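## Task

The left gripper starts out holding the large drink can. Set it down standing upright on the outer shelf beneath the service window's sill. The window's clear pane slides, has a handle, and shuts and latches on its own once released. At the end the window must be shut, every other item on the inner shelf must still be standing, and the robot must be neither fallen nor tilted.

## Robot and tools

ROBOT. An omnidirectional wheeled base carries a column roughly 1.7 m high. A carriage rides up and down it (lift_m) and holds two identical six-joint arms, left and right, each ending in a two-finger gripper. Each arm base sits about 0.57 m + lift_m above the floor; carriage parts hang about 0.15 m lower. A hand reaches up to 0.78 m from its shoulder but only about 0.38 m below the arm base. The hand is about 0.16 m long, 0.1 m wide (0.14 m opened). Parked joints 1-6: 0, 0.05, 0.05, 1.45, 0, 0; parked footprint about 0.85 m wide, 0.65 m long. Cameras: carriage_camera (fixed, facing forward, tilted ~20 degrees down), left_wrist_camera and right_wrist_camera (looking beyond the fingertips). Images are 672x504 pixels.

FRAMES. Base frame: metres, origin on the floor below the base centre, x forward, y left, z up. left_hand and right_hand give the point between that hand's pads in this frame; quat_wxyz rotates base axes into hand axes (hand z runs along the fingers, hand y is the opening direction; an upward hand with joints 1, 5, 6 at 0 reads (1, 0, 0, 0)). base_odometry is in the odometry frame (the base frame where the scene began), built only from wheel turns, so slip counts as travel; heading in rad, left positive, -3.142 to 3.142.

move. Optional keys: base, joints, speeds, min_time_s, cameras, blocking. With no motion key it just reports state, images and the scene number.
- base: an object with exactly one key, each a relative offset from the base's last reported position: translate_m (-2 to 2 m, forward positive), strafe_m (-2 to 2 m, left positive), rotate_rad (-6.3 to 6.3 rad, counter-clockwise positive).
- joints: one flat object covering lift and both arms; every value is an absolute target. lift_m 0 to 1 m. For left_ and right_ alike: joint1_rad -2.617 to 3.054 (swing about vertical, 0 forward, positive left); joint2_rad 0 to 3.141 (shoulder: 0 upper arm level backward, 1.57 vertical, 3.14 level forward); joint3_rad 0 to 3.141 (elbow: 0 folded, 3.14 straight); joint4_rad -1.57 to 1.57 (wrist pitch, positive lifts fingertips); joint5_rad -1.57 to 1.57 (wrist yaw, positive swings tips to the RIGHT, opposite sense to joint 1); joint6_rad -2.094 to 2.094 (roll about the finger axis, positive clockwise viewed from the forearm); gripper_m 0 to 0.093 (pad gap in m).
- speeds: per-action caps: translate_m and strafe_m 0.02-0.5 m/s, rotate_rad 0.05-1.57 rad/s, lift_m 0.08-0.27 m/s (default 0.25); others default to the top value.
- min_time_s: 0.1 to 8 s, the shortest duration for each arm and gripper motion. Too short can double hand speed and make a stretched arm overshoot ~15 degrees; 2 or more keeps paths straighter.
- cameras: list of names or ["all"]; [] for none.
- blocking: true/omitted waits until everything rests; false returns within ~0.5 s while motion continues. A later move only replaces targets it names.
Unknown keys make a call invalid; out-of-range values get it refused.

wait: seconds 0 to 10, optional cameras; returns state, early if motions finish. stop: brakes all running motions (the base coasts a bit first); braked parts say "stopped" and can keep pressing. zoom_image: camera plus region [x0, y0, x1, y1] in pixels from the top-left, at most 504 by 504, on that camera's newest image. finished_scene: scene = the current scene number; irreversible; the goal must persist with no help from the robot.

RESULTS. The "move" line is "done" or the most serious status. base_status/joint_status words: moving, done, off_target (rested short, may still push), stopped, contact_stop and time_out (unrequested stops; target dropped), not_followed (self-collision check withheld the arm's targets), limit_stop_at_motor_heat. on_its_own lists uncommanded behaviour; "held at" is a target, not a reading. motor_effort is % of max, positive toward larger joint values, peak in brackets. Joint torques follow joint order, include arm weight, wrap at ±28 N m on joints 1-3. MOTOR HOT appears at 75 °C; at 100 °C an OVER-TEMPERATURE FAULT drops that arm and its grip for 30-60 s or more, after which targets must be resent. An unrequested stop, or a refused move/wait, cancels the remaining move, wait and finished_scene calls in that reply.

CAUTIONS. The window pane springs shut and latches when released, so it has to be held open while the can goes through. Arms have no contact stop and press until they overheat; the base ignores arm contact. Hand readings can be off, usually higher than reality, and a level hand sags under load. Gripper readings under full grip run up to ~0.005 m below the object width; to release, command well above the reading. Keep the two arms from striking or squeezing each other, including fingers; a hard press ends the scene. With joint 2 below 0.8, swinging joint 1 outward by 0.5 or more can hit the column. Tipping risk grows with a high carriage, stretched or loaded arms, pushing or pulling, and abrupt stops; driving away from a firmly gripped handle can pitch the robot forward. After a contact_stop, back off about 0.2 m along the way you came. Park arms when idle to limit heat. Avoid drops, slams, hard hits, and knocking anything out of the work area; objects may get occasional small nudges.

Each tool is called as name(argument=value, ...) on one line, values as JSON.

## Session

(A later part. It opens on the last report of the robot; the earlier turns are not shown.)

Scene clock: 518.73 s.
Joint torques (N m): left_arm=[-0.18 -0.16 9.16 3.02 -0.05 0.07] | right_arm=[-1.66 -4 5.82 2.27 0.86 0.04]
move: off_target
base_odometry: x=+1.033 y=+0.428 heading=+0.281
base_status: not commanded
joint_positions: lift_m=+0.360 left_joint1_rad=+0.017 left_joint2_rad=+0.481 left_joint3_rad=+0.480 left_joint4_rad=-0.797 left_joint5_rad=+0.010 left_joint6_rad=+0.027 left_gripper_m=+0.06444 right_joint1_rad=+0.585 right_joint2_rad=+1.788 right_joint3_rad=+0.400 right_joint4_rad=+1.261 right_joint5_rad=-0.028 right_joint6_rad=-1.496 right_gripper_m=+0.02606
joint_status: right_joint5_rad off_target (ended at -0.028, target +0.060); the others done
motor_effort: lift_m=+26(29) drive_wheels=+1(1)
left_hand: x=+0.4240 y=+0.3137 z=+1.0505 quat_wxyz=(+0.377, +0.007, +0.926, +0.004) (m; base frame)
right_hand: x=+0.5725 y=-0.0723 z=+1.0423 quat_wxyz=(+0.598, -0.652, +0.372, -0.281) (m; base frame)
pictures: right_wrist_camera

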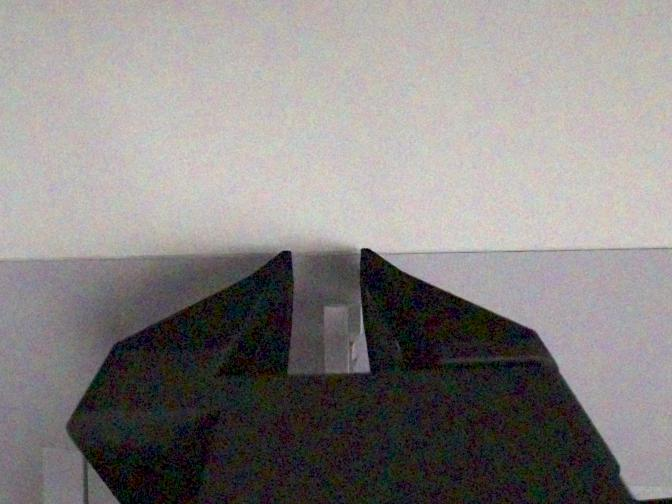

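move(base={"translate_m": -0.012}, joints={"right_joint1_rad": 0.568, "right_joint5_rad": 0.02}, speeds={"translate_m": 0.04}, cameras=["right_wrist_camera"])

zoom_image(camera="right_wrist_camera", region=[250, 150, 430, 380])

Scene clock: 538.77 s.
Joint torques (N m): left_arm=[-0.17 -0.21 9.14 2.99 -0.06 0.03] | right_arm=[-0.88 -3.88 6.04 2.29 0.04 0.04]
move: done
base_odometry: x=+1.022 y=+0.425 heading=+0.280
base_status: done
joint_positions: lift_m=+0.360 left_joint1_rad=+0.017 left_joint2_rad=+0.481 left_joint3_rad=+0.480 left_joint4_rad=-0.796 left_joint5_rad=+0.010 left_joint6_rad=+0.027 left_gripper_m=+0.06444 right_joint1_rad=+0.576 right_joint2_rad=+1.788 right_joint3_rad=+0.400 right_joint4_rad=+1.261 right_joint5_rad=+0.011 right_joint6_rad=-1.496 right_gripper_m=+0.02606
joint_status: all done
motor_effort: lift_m=+26(29) drive_wheels=+0(8)
left_hand: x=+0.4241 y=+0.3137 z=+1.0506 quat_wxyz=(+0.377, +0.007, +0.926, +0.004) (m; base frame)
right_hand: x=+0.5784 y=-0.0812 z=+1.0422 quat_wxyz=(+0.590, -0.644, +0.386, -0.297) (m; base frame)
pictures: right_wrist_camera

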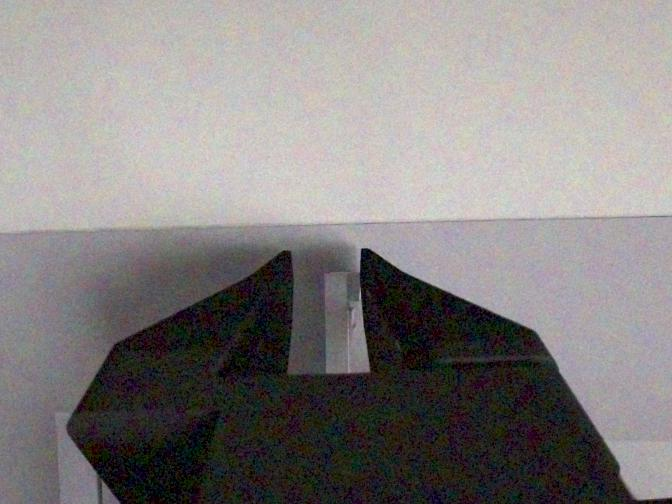

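Scaled by 2.191 from the camera's 672x504 image, which has a finer 960x720 frame.

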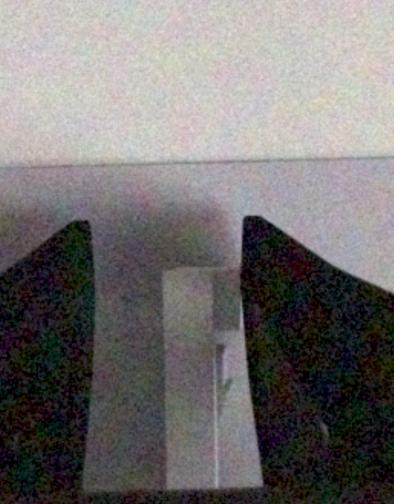

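move(base={"strafe_m": -0.007}, speeds={"strafe_m": 0.04}, cameras=[])

move(joints={"lift_m": 0.38}, speeds={"lift_m": 0.08}, cameras=["right_wrist_camera"])

zoom_image(camera="right_wrist_camera", region=[250, 150, 430, 380])

Scene clock: 546.77 s.
Joint torques (N m): left_arm=[-0.08 -0.21 9.14 2.97 -0.08 0.08] | right_arm=[-0.79 -3.97 5.89 2.27 0.02 0.04]
move: done
base_odometry: x=+1.023 y=+0.418 heading=+0.281
base_status: done
joint_positions: lift_m=+0.360 left_joint1_rad=+0.017 left_joint2_rad=+0.481 left_joint3_rad=+0.480 left_joint4_rad=-0.796 left_joint5_rad=+0.010 left_joint6_rad=+0.027 left_gripper_m=+0.06444 right_joint1_rad=+0.575 right_joint2_rad=+1.788 right_joint3_rad=+0.400 right_joint4_rad=+1.261 right_joint5_rad=+0.013 right_joint6_rad=-1.496 right_gripper_m=+0.02606
joint_status: not commanded
motor_effort: lift_m=+25(28) drive_wheels=+0(11)
left_hand: x=+0.4241 y=+0.3136 z=+1.0506 quat_wxyz=(+0.377, +0.007, +0.926, +0.004) (m; base frame)
right_hand: x=+0.5788 y=-0.0819 z=+1.0422 quat_wxyz=(+0.589, -0.644, +0.387, -0.298) (m; base frame)
pictures: none
No camera images: "cameras" was empty.

Scene clock: 547.43 s.
Joint torques (N m): left_arm=[-0.21 -0.18 9.22 2.96 -0.1 0.08] | right_arm=[-0.77 -4.36 5.6 2.28 0.05 0.04]
move: done
base_odometry: x=+1.023 y=+0.418 heading=+0.281
base_status: not commanded
joint_positions: lift_m=+0.380 left_joint1_rad=+0.017 left_joint2_rad=+0.481 left_joint3_rad=+0.480 left_joint4_rad=-0.793 left_joint5_rad=+0.010 left_joint6_rad=+0.027 left_gripper_m=+0.06444 right_joint1_rad=+0.575 right_joint2_rad=+1.793 right_joint3_rad=+0.402 right_joint4_rad=+1.258 right_joint5_rad=+0.013 right_joint6_rad=-1.496 right_gripper_m=+0.02606
joint_status: all done
motor_effort: lift_m=+24(30) drive_wheels=-3(3)
left_hand: x=+0.4247 y=+0.3136 z=+1.0713 quat_wxyz=(+0.379, +0.007, +0.926, +0.004) (m; base frame)
right_hand: x=+0.5793 y=-0.0816 z=+1.0605 quat_wxyz=(+0.588, -0.645, +0.388, -0.297) (m; base frame)
pictures: right_wrist_camera

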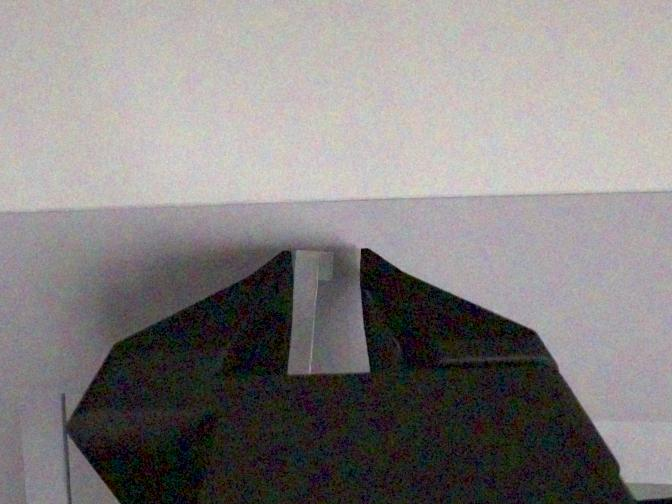

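Scaled by 2.191 from the camera's 672x504 image, which has a finer 960x720 frame.

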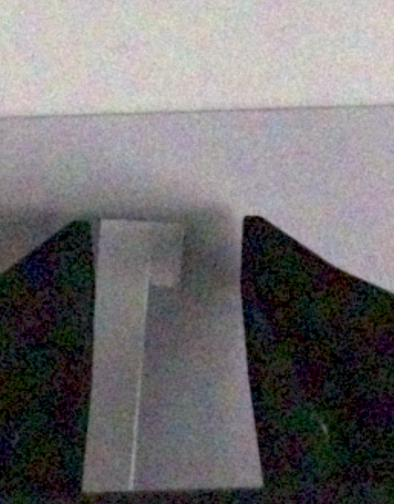

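move(joints={"lift_m": 0.41, "right_joint6_rad": -1.08}, speeds={"lift_m": 0.08}, min_time_s=1.0, cameras=["right_wrist_camera", "carriage_camera"])

zoom_image(camera="right_wrist_camera", region=[220, 120, 450, 380])

Scene clock: 555.20 s.
Joint torques (N m): left_arm=[-0.09 -0.21 9.18 2.95 -0.08 0.04] | right_arm=[-0.76 -4.62 5.59 2.34 0.05 0.17]
move: done
base_odometry: x=+1.023 y=+0.418 heading=+0.281
base_status: not commanded
joint_positions: lift_m=+0.410 left_joint1_rad=+0.017 left_joint2_rad=+0.481 left_joint3_rad=+0.480 left_joint4_rad=-0.792 left_joint5_rad=+0.010 left_joint6_rad=+0.027 left_gripper_m=+0.06444 right_joint1_rad=+0.575 right_joint2_rad=+1.796 right_joint3_rad=+0.402 right_joint4_rad=+1.254 right_joint5_rad=+0.012 right_joint6_rad=-1.091 right_gripper_m=+0.02606
joint_status: all done
motor_effort: lift_m=+24(30) drive_wheels=-3(3)
left_hand: x=+0.4248 y=+0.3136 z=+1.1014 quat_wxyz=(+0.379, +0.007, +0.925, +0.004) (m; base frame)
right_hand: x=+0.5791 y=-0.0815 z=+1.0886 quat_wxyz=(+0.633, -0.556, +0.511, -0.172) (m; base frame)
pictures: carriage_camera, right_wrist_camera

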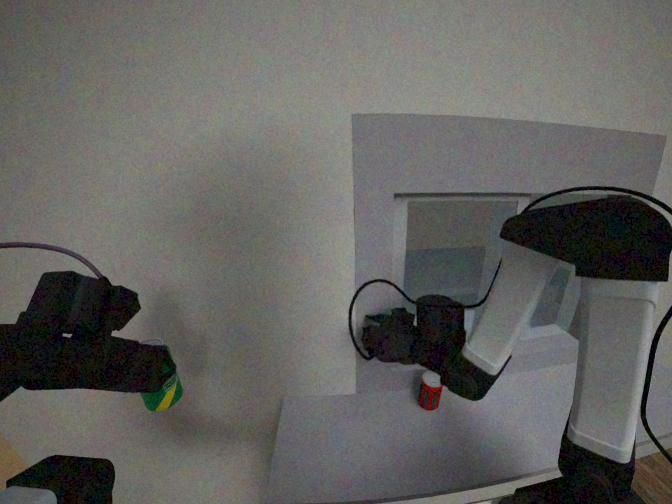

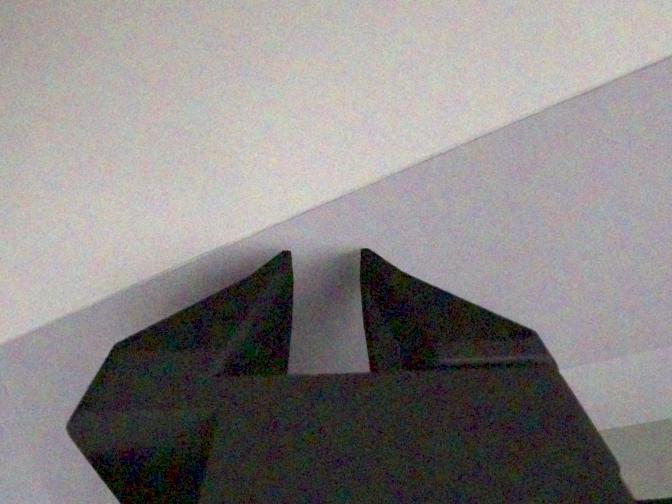

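Scaled by 1.938 from the camera's 672x504 image, which has a finer 960x720 frame.

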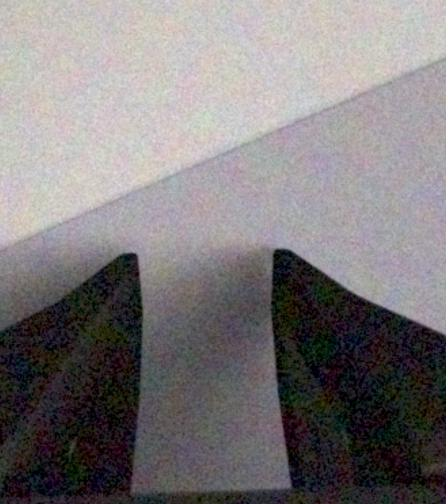

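move(base={"translate_m": -0.085}, speeds={"translate_m": 0.1}, cameras=[])

move(joints={"right_joint1_rad": 0.763, "right_joint2_rad": 1.832, "right_joint3_rad": 0.39, "right_joint4_rad": 1.33, "right_joint5_rad": 0.763, "right_joint6_rad": 0.095, "right_gripper_m": 0.064}, min_time_s=2.0, cameras=["right_wrist_camera", "carriage_camera"])

Scene clock: 651.57 s.
Joint torques (N m): left_arm=[-0.12 -0.18 9.25 2.97 -0.08 0.06] | right_arm=[-0.77 -4.63 5.59 2.32 0.04 0.17]
move: done
base_odometry: x=+0.942 y=+0.395 heading=+0.281
base_status: done
joint_positions: lift_m=+0.410 left_joint1_rad=+0.017 left_joint2_rad=+0.481 left_joint3_rad=+0.480 left_joint4_rad=-0.794 left_joint5_rad=+0.010 left_joint6_rad=+0.027 left_gripper_m=+0.06444 right_joint1_rad=+0.575 right_joint2_rad=+1.796 right_joint3_rad=+0.402 right_joint4_rad=+1.256 right_joint5_rad=+0.013 right_joint6_rad=-1.089 right_gripper_m=+0.02606
joint_status: not commanded
motor_effort: lift_m=+25(28) drive_wheels=-2(10)
left_hand: x=+0.4245 y=+0.3136 z=+1.1011 quat_wxyz=(+0.378, +0.007, +0.926, +0.004) (m; base frame)
right_hand: x=+0.5793 y=-0.0816 z=+1.0891 quat_wxyz=(+0.634, -0.554, +0.511, -0.172) (m; base frame)
pictures: none
No camera images: "cameras" was empty.

Scene clock: 653.97 s.
Joint torques (N m): left_arm=[-0.17 -0.12 9.29 2.97 -0.08 0.05] | right_arm=[0.61 -3.92 2.7 2.09 0.09 0.15]
move: done
base_odometry: x=+0.942 y=+0.395 heading=+0.281
base_status: not commanded
joint_positions: lift_m=+0.410 left_joint1_rad=+0.017 left_joint2_rad=+0.481 left_joint3_rad=+0.480 left_joint4_rad=-0.794 left_joint5_rad=+0.010 left_joint6_rad=+0.027 left_gripper_m=+0.06444 right_joint1_rad=+0.754 right_joint2_rad=+1.820 right_joint3_rad=+0.402 right_joint4_rad=+1.315 right_joint5_rad=+0.754 right_joint6_rad=+0.084 right_gripper_m=+0.06393
joint_status: all done
motor_effort: lift_m=+24(27) drive_wheels=-2(2)
left_hand: x=+0.4245 y=+0.3136 z=+1.1011 quat_wxyz=(+0.378, +0.007, +0.926, +0.004) (m; base frame)
right_hand: x=+0.5796 y=-0.1376 z=+1.0988 quat_wxyz=(+0.680, +0.006, +0.733, +0.004) (m; base frame)
pictures: carriage_camera, right_wrist_camera

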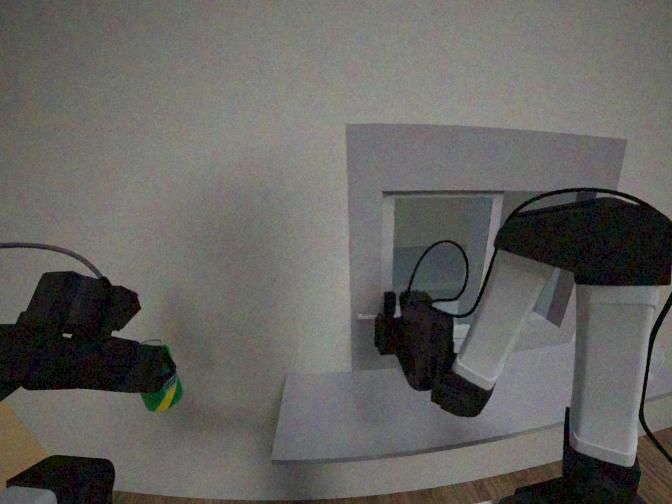

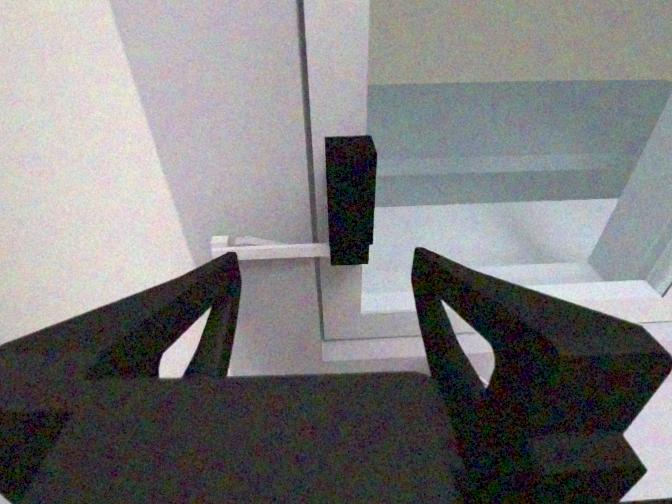

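move(base={"strafe_m": -0.01}, speeds={"strafe_m": 0.04}, cameras=[])

move(base={"translate_m": 0.06}, speeds={"translate_m": 0.08}, cameras=["right_wrist_camera"])

Scene clock: 669.50 s.
Joint torques (N m): left_arm=[-0.25 -0.21 9.25 2.95 -0.07 0.07] | right_arm=[0.43 -4.11 2.73 2.11 0.06 0.1]
move: done
base_odometry: x=+0.944 y=+0.385 heading=+0.281
base_status: done
joint_positions: lift_m=+0.410 left_joint1_rad=+0.017 left_joint2_rad=+0.481 left_joint3_rad=+0.480 left_joint4_rad=-0.794 left_joint5_rad=+0.010 left_joint6_rad=+0.027 left_gripper_m=+0.06444 right_joint1_rad=+0.755 right_joint2_rad=+1.820 right_joint3_rad=+0.402 right_joint4_rad=+1.316 right_joint5_rad=+0.757 right_joint6_rad=+0.086 right_gripper_m=+0.06393
joint_status: not commanded
motor_effort: lift_m=+25(27) drive_wheels=-1(4)
left_hand: x=+0.4245 y=+0.3137 z=+1.1011 quat_wxyz=(+0.378, +0.007, +0.926, +0.004) (m; base frame)
right_hand: x=+0.5793 y=-0.1374 z=+1.0989 quat_wxyz=(+0.681, +0.007, +0.733, +0.004) (m; base frame)
pictures: none
No camera images: "cameras" was empty.

Scene clock: 670.87 s.
Joint torques (N m): left_arm=[-0.08 -0.13 9.26 3.01 -0.11 0.08] | right_arm=[0.35 -3.89 2.99 2.08 0.09 0.1]
move: done
base_odometry: x=+1.002 y=+0.401 heading=+0.280
base_status: done
joint_positions: lift_m=+0.410 left_joint1_rad=+0.017 left_joint2_rad=+0.481 left_joint3_rad=+0.480 left_joint4_rad=-0.795 left_joint5_rad=+0.010 left_joint6_rad=+0.027 left_gripper_m=+0.06444 right_joint1_rad=+0.757 right_joint2_rad=+1.820 right_joint3_rad=+0.399 right_joint4_rad=+1.318 right_joint5_rad=+0.757 right_joint6_rad=+0.086 right_gripper_m=+0.06393
joint_status: not commanded
motor_effort: lift_m=+27(27) drive_wheels=-3(8)
left_hand: x=+0.4243 y=+0.3137 z=+1.1009 quat_wxyz=(+0.378, +0.007, +0.926, +0.004) (m; base frame)
right_hand: x=+0.5784 y=-0.1377 z=+1.0982 quat_wxyz=(+0.680, +0.007, +0.733, +0.004) (m; base frame)
pictures: right_wrist_camera

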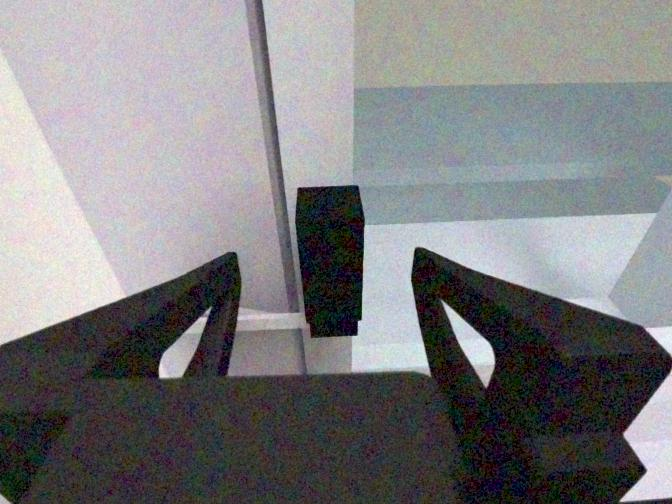

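move(base={"translate_m": 0.008}, speeds={"translate_m": 0.04}, cameras=[])

move(base={"strafe_m": -0.04}, speeds={"strafe_m": 0.06}, cameras=["right_wrist_camera"])

Scene clock: 678.30 s.
Joint torques (N m): left_arm=[-0.21 -0.16 9.21 2.96 -0.09 0.05] | right_arm=[0.35 -3.81 2.99 2.11 0.09 0.09]
move: done
base_odometry: x=+1.010 y=+0.404 heading=+0.280
base_status: done
joint_positions: lift_m=+0.410 left_joint1_rad=+0.017 left_joint2_rad=+0.481 left_joint3_rad=+0.480 left_joint4_rad=-0.796 left_joint5_rad=+0.010 left_joint6_rad=+0.027 left_gripper_m=+0.06444 right_joint1_rad=+0.757 right_joint2_rad=+1.820 right_joint3_rad=+0.399 right_joint4_rad=+1.318 right_joint5_rad=+0.757 right_joint6_rad=+0.086 right_gripper_m=+0.06393
joint_status: not commanded
motor_effort: lift_m=+25(27) drive_wheels=-4(9)
left_hand: x=+0.4242 y=+0.3137 z=+1.1008 quat_wxyz=(+0.377, +0.007, +0.926, +0.004) (m; base frame)
right_hand: x=+0.5784 y=-0.1377 z=+1.0983 quat_wxyz=(+0.680, +0.007, +0.733, +0.004) (m; base frame)
pictures: none
No camera images: "cameras" was empty.

Scene clock: 679.50 s.
Joint torques (N m): left_arm=[-0.23 -0.13 9.21 2.97 -0.07 0.07] | right_arm=[0.34 -3.96 2.97 2.08 0.08 0.09]
move: done
base_odometry: x=+1.021 y=+0.365 heading=+0.280
base_status: done
joint_positions: lift_m=+0.410 left_joint1_rad=+0.017 left_joint2_rad=+0.481 left_joint3_rad=+0.480 left_joint4_rad=-0.795 left_joint5_rad=+0.010 left_joint6_rad=+0.027 left_gripper_m=+0.06444 right_joint1_rad=+0.757 right_joint2_rad=+1.820 right_joint3_rad=+0.399 right_joint4_rad=+1.318 right_joint5_rad=+0.758 right_joint6_rad=+0.086 right_gripper_m=+0.06393
joint_status: not commanded
motor_effort: lift_m=+26(28) drive_wheels=-2(7)
left_hand: x=+0.4243 y=+0.3137 z=+1.1009 quat_wxyz=(+0.378, +0.007, +0.926, +0.004) (m; base frame)
right_hand: x=+0.5784 y=-0.1378 z=+1.0983 quat_wxyz=(+0.680, +0.007, +0.733, +0.004) (m; base frame)
pictures: right_wrist_camera

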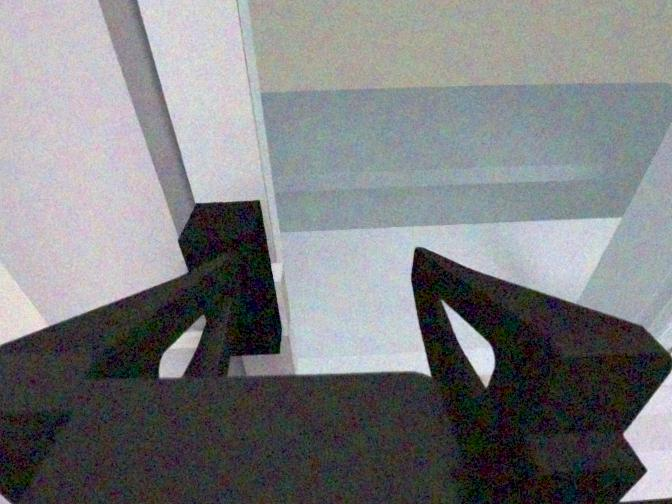

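zoom_image(camera="right_wrist_camera", region=[120, 170, 340, 390])

Scaled by 2.291 from the camera's 672x504 image, which has a finer 960x720 frame.

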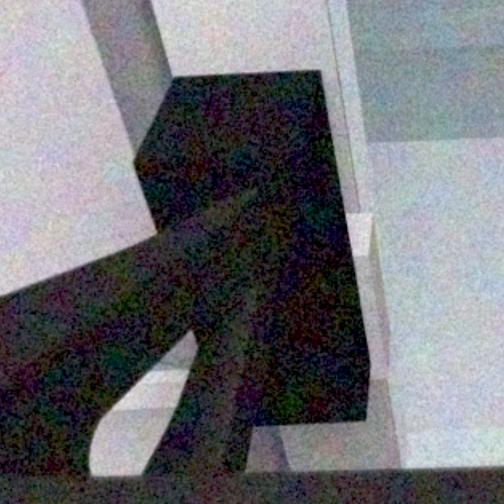

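move(base={"strafe_m": 0.036}, speeds={"strafe_m": 0.08}, cameras=[])

move(base={"translate_m": 0.018}, speeds={"translate_m": 0.04}, cameras=["right_wrist_camera"])

zoom_image(camera="right_wrist_camera", region=[200, 150, 460, 380])

Scene clock: 728.23 s.
Joint torques (N m): left_arm=[-0.12 -0.18 9.17 2.98 -0.06 0.08] | right_arm=[0.39 -3.9 3.07 2.07 0.08 0.09]
move: done
base_odometry: x=+1.011 y=+0.400 heading=+0.280
base_status: done
joint_positions: lift_m=+0.410 left_joint1_rad=+0.017 left_joint2_rad=+0.481 left_joint3_rad=+0.480 left_joint4_rad=-0.795 left_joint5_rad=+0.010 left_joint6_rad=+0.027 left_gripper_m=+0.06444 right_joint1_rad=+0.757 right_joint2_rad=+1.820 right_joint3_rad=+0.399 right_joint4_rad=+1.319 right_joint5_rad=+0.758 right_joint6_rad=+0.086 right_gripper_m=+0.06393
joint_status: not commanded
motor_effort: lift_m=+24(28) drive_wheels=-3(10)
left_hand: x=+0.4243 y=+0.3137 z=+1.1009 quat_wxyz=(+0.378, +0.007, +0.926, +0.004) (m; base frame)
right_hand: x=+0.5784 y=-0.1378 z=+1.0984 quat_wxyz=(+0.680, +0.007, +0.733, +0.004) (m; base frame)
pictures: none
No camera images: "cameras" was empty.

Scene clock: 729.13 s.
Joint torques (N m): left_arm=[-0.18 -0.17 9.16 2.98 -0.08 0.06] | right_arm=[0.29 -3.82 3 2.04 0.08 0.09]
move: done
base_odometry: x=+1.028 y=+0.404 heading=+0.280
base_status: done
joint_positions: lift_m=+0.410 left_joint1_rad=+0.017 left_joint2_rad=+0.481 left_joint3_rad=+0.480 left_joint4_rad=-0.796 left_joint5_rad=+0.010 left_joint6_rad=+0.027 left_gripper_m=+0.06444 right_joint1_rad=+0.757 right_joint2_rad=+1.820 right_joint3_rad=+0.399 right_joint4_rad=+1.319 right_joint5_rad=+0.758 right_joint6_rad=+0.086 right_gripper_m=+0.06393
joint_status: not commanded
motor_effort: lift_m=+23(28) drive_wheels=-3(8)
left_hand: x=+0.4241 y=+0.3137 z=+1.1007 quat_wxyz=(+0.377, +0.007, +0.926, +0.004) (m; base frame)
right_hand: x=+0.5783 y=-0.1377 z=+1.0984 quat_wxyz=(+0.680, +0.007, +0.733, +0.004) (m; base frame)
pictures: right_wrist_camera

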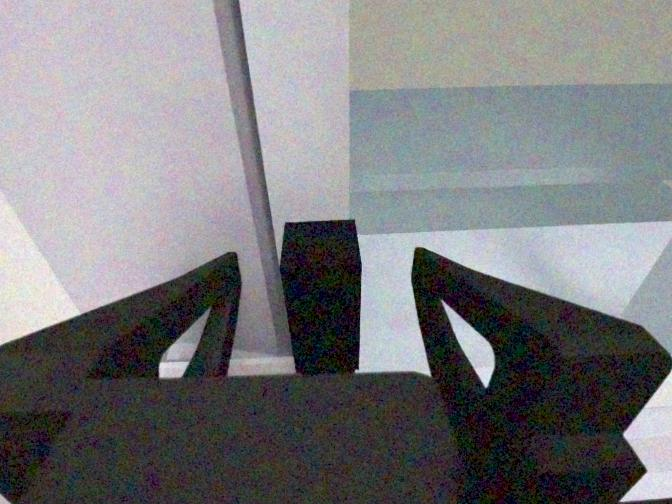

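Scaled by 1.938 from the camera's 672x504 image, which has a finer 960x720 frame.

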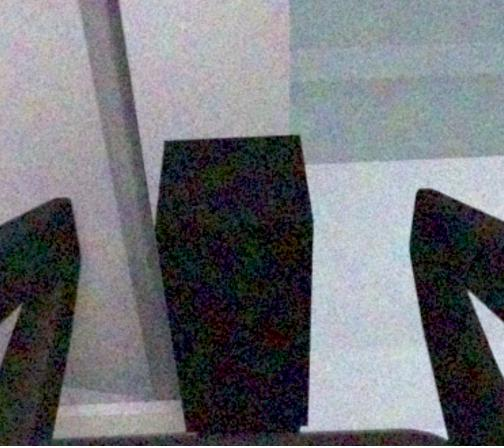

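move(base={"strafe_m": -0.045}, speeds={"strafe_m": 0.06}, cameras=["right_wrist_camera"])

zoom_image(camera="right_wrist_camera", region=[120, 150, 420, 400])

Scene clock: 742.13 s.
Joint torques (N m): left_arm=[-0.21 -0.12 9.21 2.96 -0.08 0.06] | right_arm=[-0.06 -3.92 3 1.97 0.19 0.07]
move: done
base_odometry: x=+1.041 y=+0.361 heading=+0.280
base_status: done
joint_positions: lift_m=+0.410 left_joint1_rad=+0.017 left_joint2_rad=+0.481 left_joint3_rad=+0.480 left_joint4_rad=-0.796 left_joint5_rad=+0.010 left_joint6_rad=+0.027 left_gripper_m=+0.06444 right_joint1_rad=+0.761 right_joint2_rad=+1.820 right_joint3_rad=+0.399 right_joint4_rad=+1.327 right_joint5_rad=+0.746 right_joint6_rad=+0.088 right_gripper_m=+0.06395
joint_status: not commanded
motor_effort: lift_m=+26(29) drive_wheels=-2(7)
left_hand: x=+0.4241 y=+0.3137 z=+1.1007 quat_wxyz=(+0.377, +0.007, +0.926, +0.004) (m; base frame)
right_hand: x=+0.5777 y=-0.1339 z=+1.0998 quat_wxyz=(+0.682, +0.004, +0.731, +0.013) (m; base frame)
pictures: right_wrist_camera

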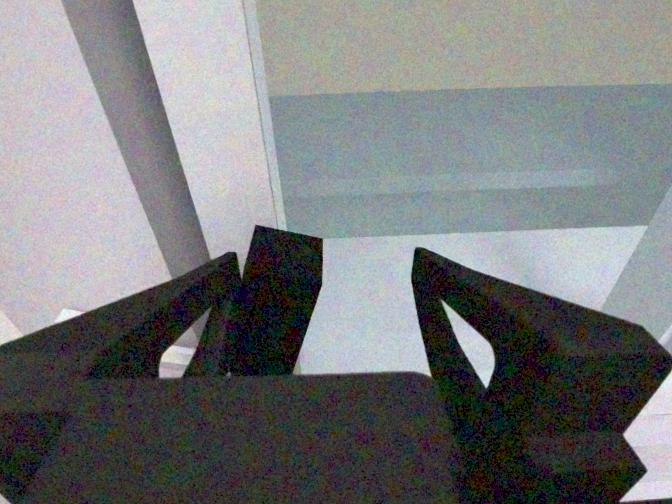

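Scaled by 1.680 from the camera's 672x504 image, which has a finer 960x720 frame.

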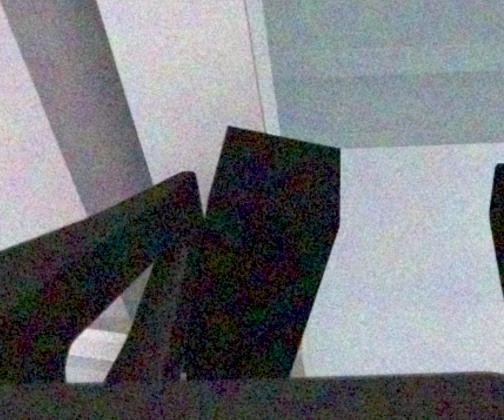

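move(base={"strafe_m": -0.04}, speeds={"strafe_m": 0.06}, cameras=["right_wrist_camera", "carriage_camera"])

zoom_image(camera="right_wrist_camera", region=[60, 150, 360, 400])

Scene clock: 748.90 s.
Joint torques (N m): left_arm=[-0.16 -0.14 9.2 2.98 -0.07 0.08] | right_arm=[-0.31 -3.82 2.99 1.94 0.24 0.06]
move: done
base_odometry: x=+1.052 y=+0.323 heading=+0.280
base_status: done
joint_positions: lift_m=+0.410 left_joint1_rad=+0.017 left_joint2_rad=+0.481 left_joint3_rad=+0.480 left_joint4_rad=-0.796 left_joint5_rad=+0.009 left_joint6_rad=+0.027 left_gripper_m=+0.06444 right_joint1_rad=+0.764 right_joint2_rad=+1.820 right_joint3_rad=+0.399 right_joint4_rad=+1.331 right_joint5_rad=+0.744 right_joint6_rad=+0.089 right_gripper_m=+0.06395
joint_status: not commanded
motor_effort: lift_m=+24(27) drive_wheels=-2(5)
left_hand: x=+0.4241 y=+0.3137 z=+1.1007 quat_wxyz=(+0.377, +0.007, +0.926, +0.004) (m; base frame)
right_hand: x=+0.5772 y=-0.1326 z=+1.1007 quat_wxyz=(+0.683, +0.004, +0.730, +0.016) (m; base frame)
pictures: carriage_camera, right_wrist_camera

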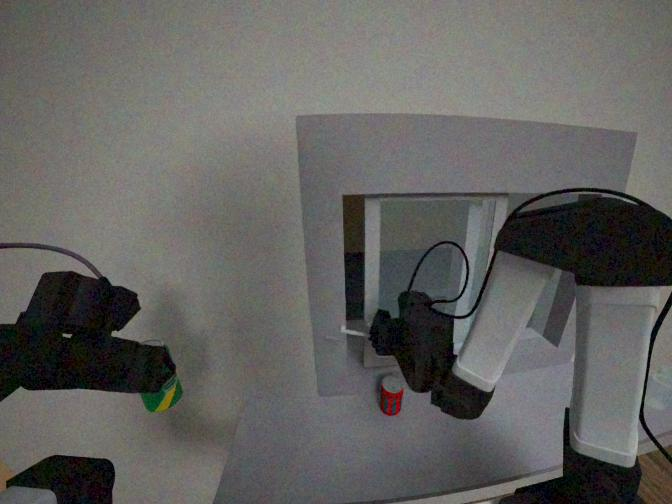

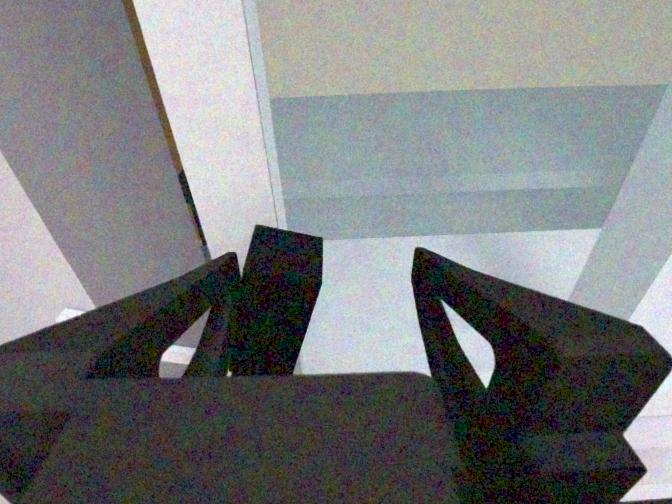

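Scaled by 1.680 from the camera's 672x504 image, which has a finer 960x720 frame.

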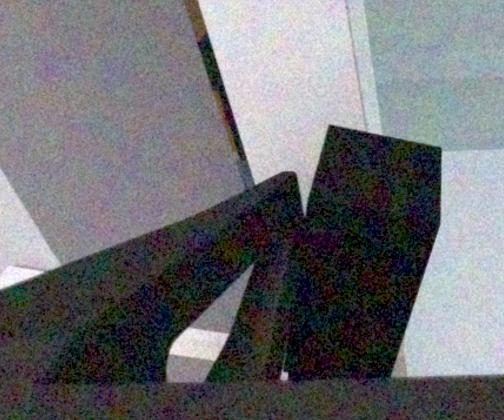

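move(base={"strafe_m": -0.1}, speeds={"strafe_m": 0.08}, cameras=["carriage_camera", "right_wrist_camera"])

Scene clock: 767.93 s.
Joint torques (N m): left_arm=[-0.21 -0.16 9.26 2.98 -0.06 0.07] | right_arm=[-0.31 -3.96 2.99 1.91 0.24 0.05]
move: done
base_odometry: x=+1.080 y=+0.227 heading=+0.280
base_status: done
joint_positions: lift_m=+0.410 left_joint1_rad=+0.017 left_joint2_rad=+0.481 left_joint3_rad=+0.480 left_joint4_rad=-0.796 left_joint5_rad=+0.009 left_joint6_rad=+0.027 left_gripper_m=+0.06444 right_joint1_rad=+0.764 right_joint2_rad=+1.820 right_joint3_rad=+0.399 right_joint4_rad=+1.335 right_joint5_rad=+0.741 right_joint6_rad=+0.090 right_gripper_m=+0.06395
joint_status: not commanded
motor_effort: lift_m=+22(28) drive_wheels=-1(7)
left_hand: x=+0.4241 y=+0.3137 z=+1.1007 quat_wxyz=(+0.377, +0.007, +0.926, +0.004) (m; base frame)
right_hand: x=+0.5772 y=-0.1320 z=+1.1014 quat_wxyz=(+0.684, +0.004, +0.729, +0.018) (m; base frame)
pictures: carriage_camera, right_wrist_camera

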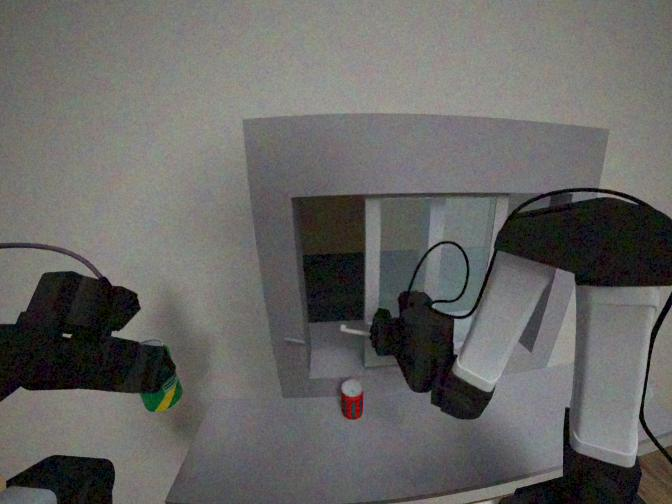

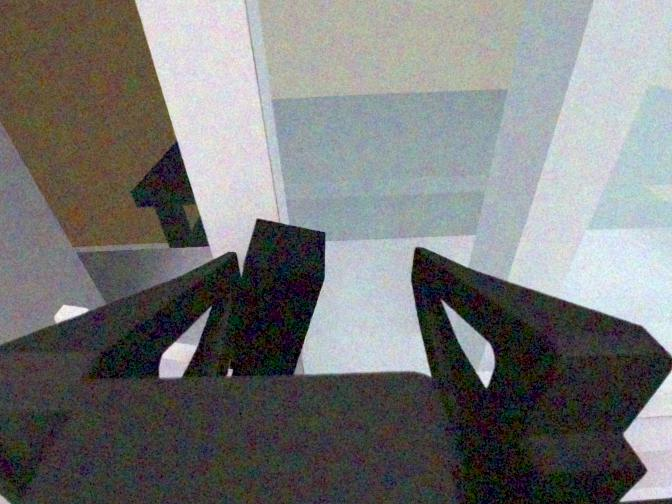

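move(base={"strafe_m": -0.14}, speeds={"strafe_m": 0.08}, cameras=["carriage_camera", "right_wrist_camera"])

Scene clock: 774.17 s.
Joint torques (N m): left_arm=[-0.24 -0.17 9.25 3 -0.04 0.06] | right_arm=[-0.21 -4.04 3 1.9 0.26 0.05]
move: done
base_odometry: x=+1.119 y=+0.092 heading=+0.280
base_status: done
joint_positions: lift_m=+0.410 left_joint1_rad=+0.017 left_joint2_rad=+0.481 left_joint3_rad=+0.480 left_joint4_rad=-0.796 left_joint5_rad=+0.009 left_joint6_rad=+0.027 left_gripper_m=+0.06444 right_joint1_rad=+0.764 right_joint2_rad=+1.820 right_joint3_rad=+0.399 right_joint4_rad=+1.335 right_joint5_rad=+0.743 right_joint6_rad=+0.090 right_gripper_m=+0.06395
joint_status: not commanded
motor_effort: lift_m=+25(28) drive_wheels=-2(9)
left_hand: x=+0.4241 y=+0.3137 z=+1.1007 quat_wxyz=(+0.377, +0.007, +0.926, +0.004) (m; base frame)
right_hand: x=+0.5772 y=-0.1323 z=+1.1015 quat_wxyz=(+0.684, +0.004, +0.729, +0.018) (m; base frame)
pictures: carriage_camera, right_wrist_camera

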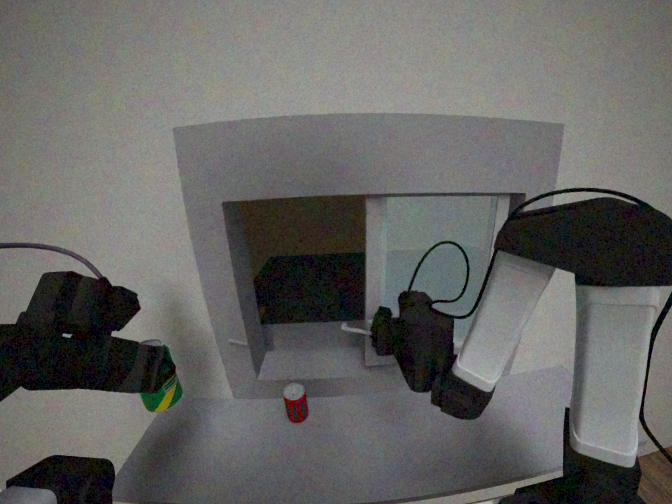

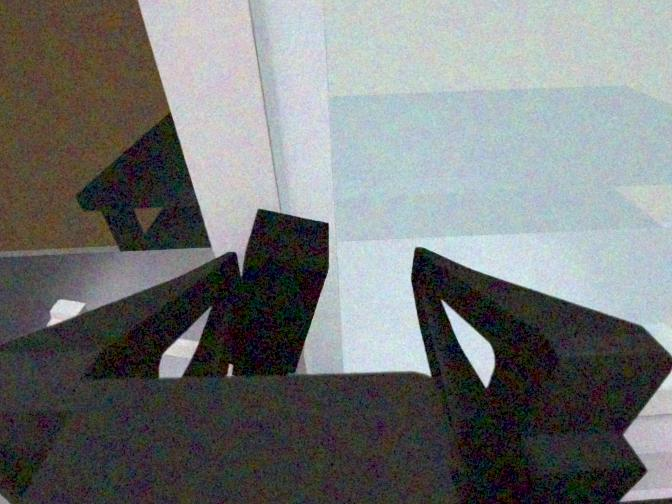

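move(joints={"left_joint1_rad": -0.528, "left_joint2_rad": 1.111, "left_joint3_rad": 0.64, "left_joint4_rad": -0.31, "left_joint5_rad": -0.054, "left_joint6_rad": -0.043}, min_time_s=1.6)

move(joints={"left_joint1_rad": -0.54, "left_joint2_rad": 1.621, "left_joint3_rad": 0.975, "left_joint4_rad": -0.125, "left_joint5_rad": -0.097, "left_joint6_rad": -0.088}, min_time_s=1.2, cameras=["carriage_camera", "left_wrist_camera"])

Scene clock: 868.23 s.
Joint torques (N m): left_arm=[-0.85 -2.63 10.15 2.81 -0.3 -0.09] | right_arm=[-0.28 -3.9 2.99 1.9 0.23 0.05]
move: off_target
base_odometry: x=+1.119 y=+0.092 heading=+0.280
base_status: not commanded
joint_positions: lift_m=+0.410 left_joint1_rad=-0.522 left_joint2_rad=+1.112 left_joint3_rad=+0.593 left_joint4_rad=-0.384 left_joint5_rad=-0.036 left_joint6_rad=-0.030 left_gripper_m=+0.06444 right_joint1_rad=+0.764 right_joint2_rad=+1.820 right_joint3_rad=+0.399 right_joint4_rad=+1.335 right_joint5_rad=+0.743 right_joint6_rad=+0.090 right_gripper_m=+0.06395
joint_status: left_joint4_rad off_target (ended at -0.384, target -0.310); the others done
motor_effort: lift_m=+24(28) drive_wheels=-1(1)
left_hand: x=+0.4823 y=+0.1681 z=+1.0690 quat_wxyz=(+0.320, +0.224, +0.918, -0.073) (m; base frame)
right_hand: x=+0.5772 y=-0.1323 z=+1.1015 quat_wxyz=(+0.684, +0.004, +0.729, +0.018) (m; base frame)
pictures: none

Scene clock: 869.73 s.
Joint torques (N m): left_arm=[-0.91 -6.16 9.7 2.8 -0.35 -0.1] | right_arm=[-0.31 -3.92 3 1.9 0.22 0.06]
move: off_target
base_odometry: x=+1.119 y=+0.092 heading=+0.280
base_status: not commanded
joint_positions: lift_m=+0.410 left_joint1_rad=-0.533 left_joint2_rad=+1.623 left_joint3_rad=+0.930 left_joint4_rad=-0.199 left_joint5_rad=-0.077 left_joint6_rad=-0.075 left_gripper_m=+0.06444 right_joint1_rad=+0.764 right_joint2_rad=+1.820 right_joint3_rad=+0.399 right_joint4_rad=+1.335 right_joint5_rad=+0.743 right_joint6_rad=+0.090 right_gripper_m=+0.06395
joint_status: left_joint4_rad off_target (ended at -0.199, target -0.125); the others done
motor_effort: lift_m=+24(28) drive_wheels=-1(1)
left_hand: x=+0.5849 y=+0.1121 z=+1.0568 quat_wxyz=(+0.328, +0.201, +0.921, -0.065) (m; base frame)
right_hand: x=+0.5772 y=-0.1323 z=+1.1015 quat_wxyz=(+0.684, +0.004, +0.729, +0.018) (m; base frame)
pictures: carriage_camera, left_wrist_camera

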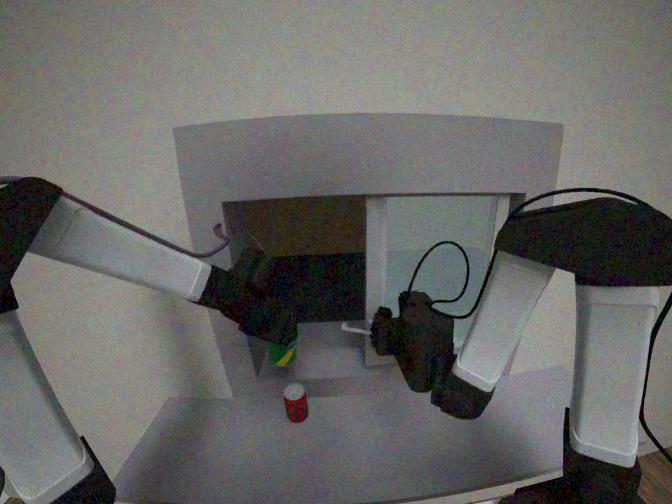

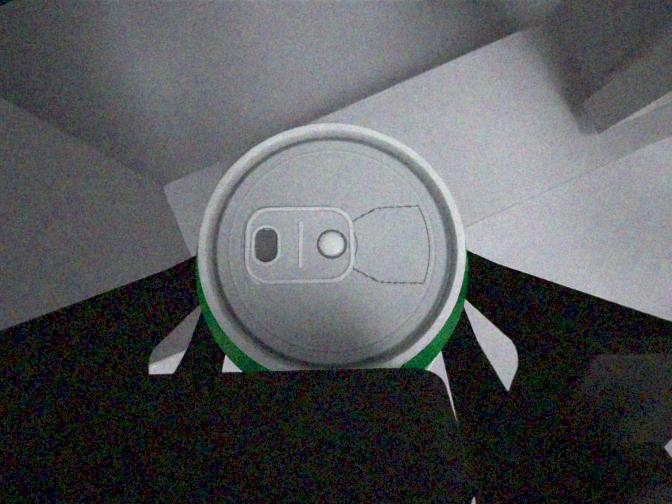

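move(joints={"left_joint1_rad": -0.496, "left_joint2_rad": 1.98, "left_joint3_rad": 1.419, "left_joint4_rad": -0.133, "left_joint5_rad": -0.186, "left_joint6_rad": -0.175}, min_time_s=1.3, cameras=["carriage_camera"])

move(joints={"left_joint1_rad": -0.467, "left_joint2_rad": 2.285, "left_joint3_rad": 1.886, "left_joint4_rad": -0.312, "left_joint5_rad": -0.267, "left_joint6_rad": -0.265}, min_time_s=1.3, cameras=["carriage_camera", "left_wrist_camera"])

Scene clock: 879.73 s.
Joint torques (N m): left_arm=[0.46 -8.95 10.22 2.82 -0.47 -0.04] | right_arm=[-0.28 -3.92 3.03 1.91 0.27 0.05]
move: off_target
base_odometry: x=+1.119 y=+0.092 heading=+0.280
base_status: not commanded
joint_positions: lift_m=+0.410 left_joint1_rad=-0.502 left_joint2_rad=+1.982 left_joint3_rad=+1.372 left_joint4_rad=-0.198 left_joint5_rad=-0.162 left_joint6_rad=-0.162 left_gripper_m=+0.06444 right_joint1_rad=+0.764 right_joint2_rad=+1.820 right_joint3_rad=+0.399 right_joint4_rad=+1.335 right_joint5_rad=+0.743 right_joint6_rad=+0.090 right_gripper_m=+0.06395
joint_status: left_joint4_rad off_target (ended at -0.199, target -0.133); the others done
motor_effort: lift_m=+24(28) drive_wheels=-1(1)
left_hand: x=+0.6981 y=+0.0812 z=+1.0690 quat_wxyz=(+0.375, +0.127, +0.917, -0.050) (m; base frame)
right_hand: x=+0.5772 y=-0.1323 z=+1.1015 quat_wxyz=(+0.684, +0.004, +0.729, +0.018) (m; base frame)
pictures: carriage_camera

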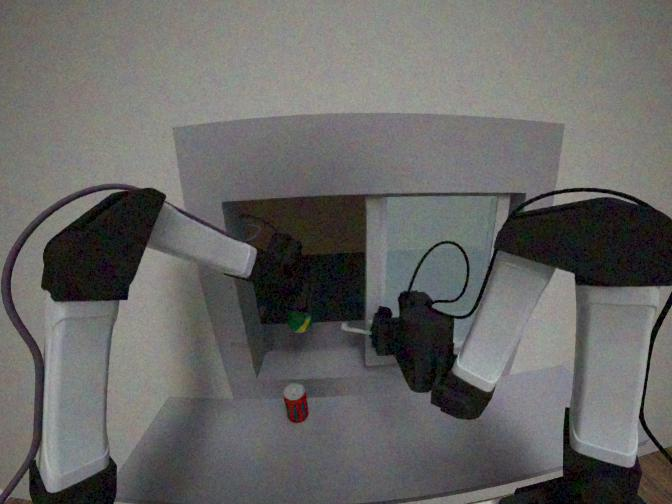

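Scene clock: 881.33 s.
Joint torques (N m): left_arm=[0.5 -11.22 10.51 2.75 -0.55 -0.08] | right_arm=[-0.31 -3.92 3 1.9 0.23 0.05]
move: off_target
base_odometry: x=+1.119 y=+0.092 heading=+0.280
base_status: not commanded
joint_positions: lift_m=+0.410 left_joint1_rad=-0.473 left_joint2_rad=+2.288 left_joint3_rad=+1.838 left_joint4_rad=-0.375 left_joint5_rad=-0.239 left_joint6_rad=-0.252 left_gripper_m=+0.06444 right_joint1_rad=+0.764 right_joint2_rad=+1.820 right_joint3_rad=+0.399 right_joint4_rad=+1.335 right_joint5_rad=+0.743 right_joint6_rad=+0.090 right_gripper_m=+0.06395
joint_status: left_joint4_rad off_target (ended at -0.375, target -0.312); left_joint5_rad off_target (ended at -0.239, target -0.267); the others done
motor_effort: lift_m=+22(27) drive_wheels=-1(1)
left_hand: x=+0.7772 y=+0.0728 z=+1.0643 quat_wxyz=(+0.378, +0.059, +0.924, -0.025) (m; base frame)
right_hand: x=+0.5772 y=-0.1323 z=+1.1015 quat_wxyz=(+0.684, +0.004, +0.729, +0.018) (m; base frame)
pictures: carriage_camera, left_wrist_camera

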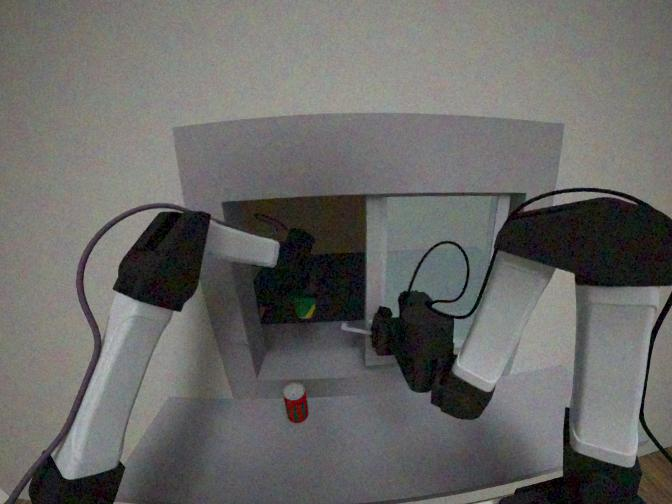

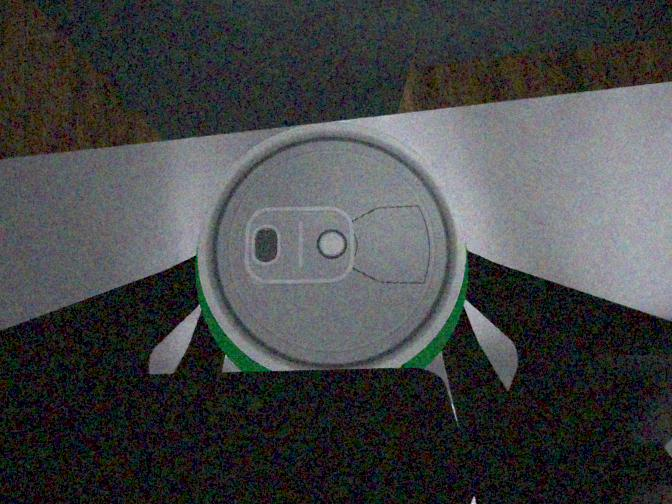

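move(joints={"left_joint1_rad": -0.428, "left_joint2_rad": 2.653, "left_joint3_rad": 2.26, "left_joint4_rad": -0.347, "left_joint5_rad": -0.324, "left_joint6_rad": -0.321}, min_time_s=1.8, cameras=["carriage_camera", "left_wrist_camera"])

Scene clock: 898.50 s.
Joint torques (N m): left_arm=[0.58 -12.79 10.37 2.69 -0.64 -0.09] | right_arm=[-0.29 -3.92 2.99 1.9 0.23 0.05]
move: off_target
base_odometry: x=+1.119 y=+0.092 heading=+0.280
base_status: not commanded
joint_positions: lift_m=+0.410 left_joint1_rad=-0.435 left_joint2_rad=+2.656 left_joint3_rad=+2.212 left_joint4_rad=-0.409 left_joint5_rad=-0.293 left_joint6_rad=-0.308 left_gripper_m=+0.06444 right_joint1_rad=+0.764 right_joint2_rad=+1.820 right_joint3_rad=+0.399 right_joint4_rad=+1.335 right_joint5_rad=+0.743 right_joint6_rad=+0.090 right_gripper_m=+0.06395
joint_status: left_joint4_rad off_target (ended at -0.409, target -0.347); left_joint5_rad off_target (ended at -0.293, target -0.324); the others done
motor_effort: lift_m=+24(27) drive_wheels=-1(1)
left_hand: x=+0.8384 y=+0.0797 z=+0.9873 quat_wxyz=(+0.374, +0.007, +0.928, +0.001) (m; base frame)
right_hand: x=+0.5772 y=-0.1323 z=+1.1015 quat_wxyz=(+0.684, +0.004, +0.729, +0.018) (m; base frame)
pictures: carriage_camera, left_wrist_camera

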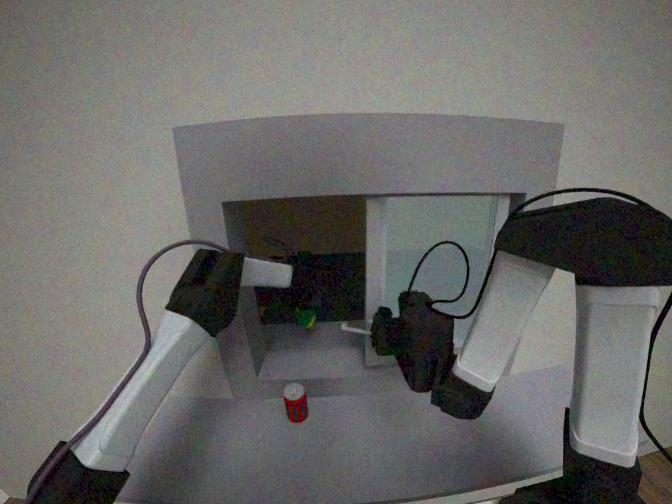

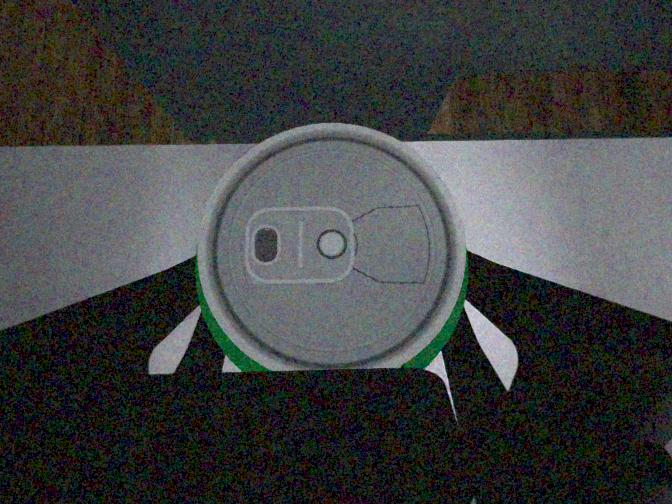

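move(joints={"left_joint1_rad": -0.428, "left_joint2_rad": 2.729, "left_joint3_rad": 2.21, "left_joint4_rad": -0.223, "left_joint5_rad": -0.324, "left_joint6_rad": -0.321}, min_time_s=1.2)

Scene clock: 913.33 s.
Joint torques (N m): left_arm=[0.57 -13.27 7.08 2.89 -0.59 -0.08] | right_arm=[-0.31 -3.92 2.99 1.9 0.22 0.05]
move: off_target
base_odometry: x=+1.119 y=+0.092 heading=+0.280
base_status: not commanded
joint_positions: lift_m=+0.410 left_joint1_rad=-0.435 left_joint2_rad=+2.733 left_joint3_rad=+2.198 left_joint4_rad=-0.300 left_joint5_rad=-0.294 left_joint6_rad=-0.308 left_gripper_m=+0.06444 right_joint1_rad=+0.764 right_joint2_rad=+1.820 right_joint3_rad=+0.399 right_joint4_rad=+1.335 right_joint5_rad=+0.743 right_joint6_rad=+0.090 right_gripper_m=+0.06395
joint_status: left_joint4_rad off_target (ended at -0.300, target -0.223); left_joint5_rad off_target (ended at -0.294, target -0.324); the others done
motor_effort: lift_m=+26(28) drive_wheels=-1(1)
left_hand: x=+0.8441 y=+0.0773 z=+0.9493 quat_wxyz=(+0.381, +0.006, +0.925, -0.002) (m; base frame)
right_hand: x=+0.5772 y=-0.1323 z=+1.1015 quat_wxyz=(+0.684, +0.004, +0.729, +0.018) (m; base frame)
pictures: none


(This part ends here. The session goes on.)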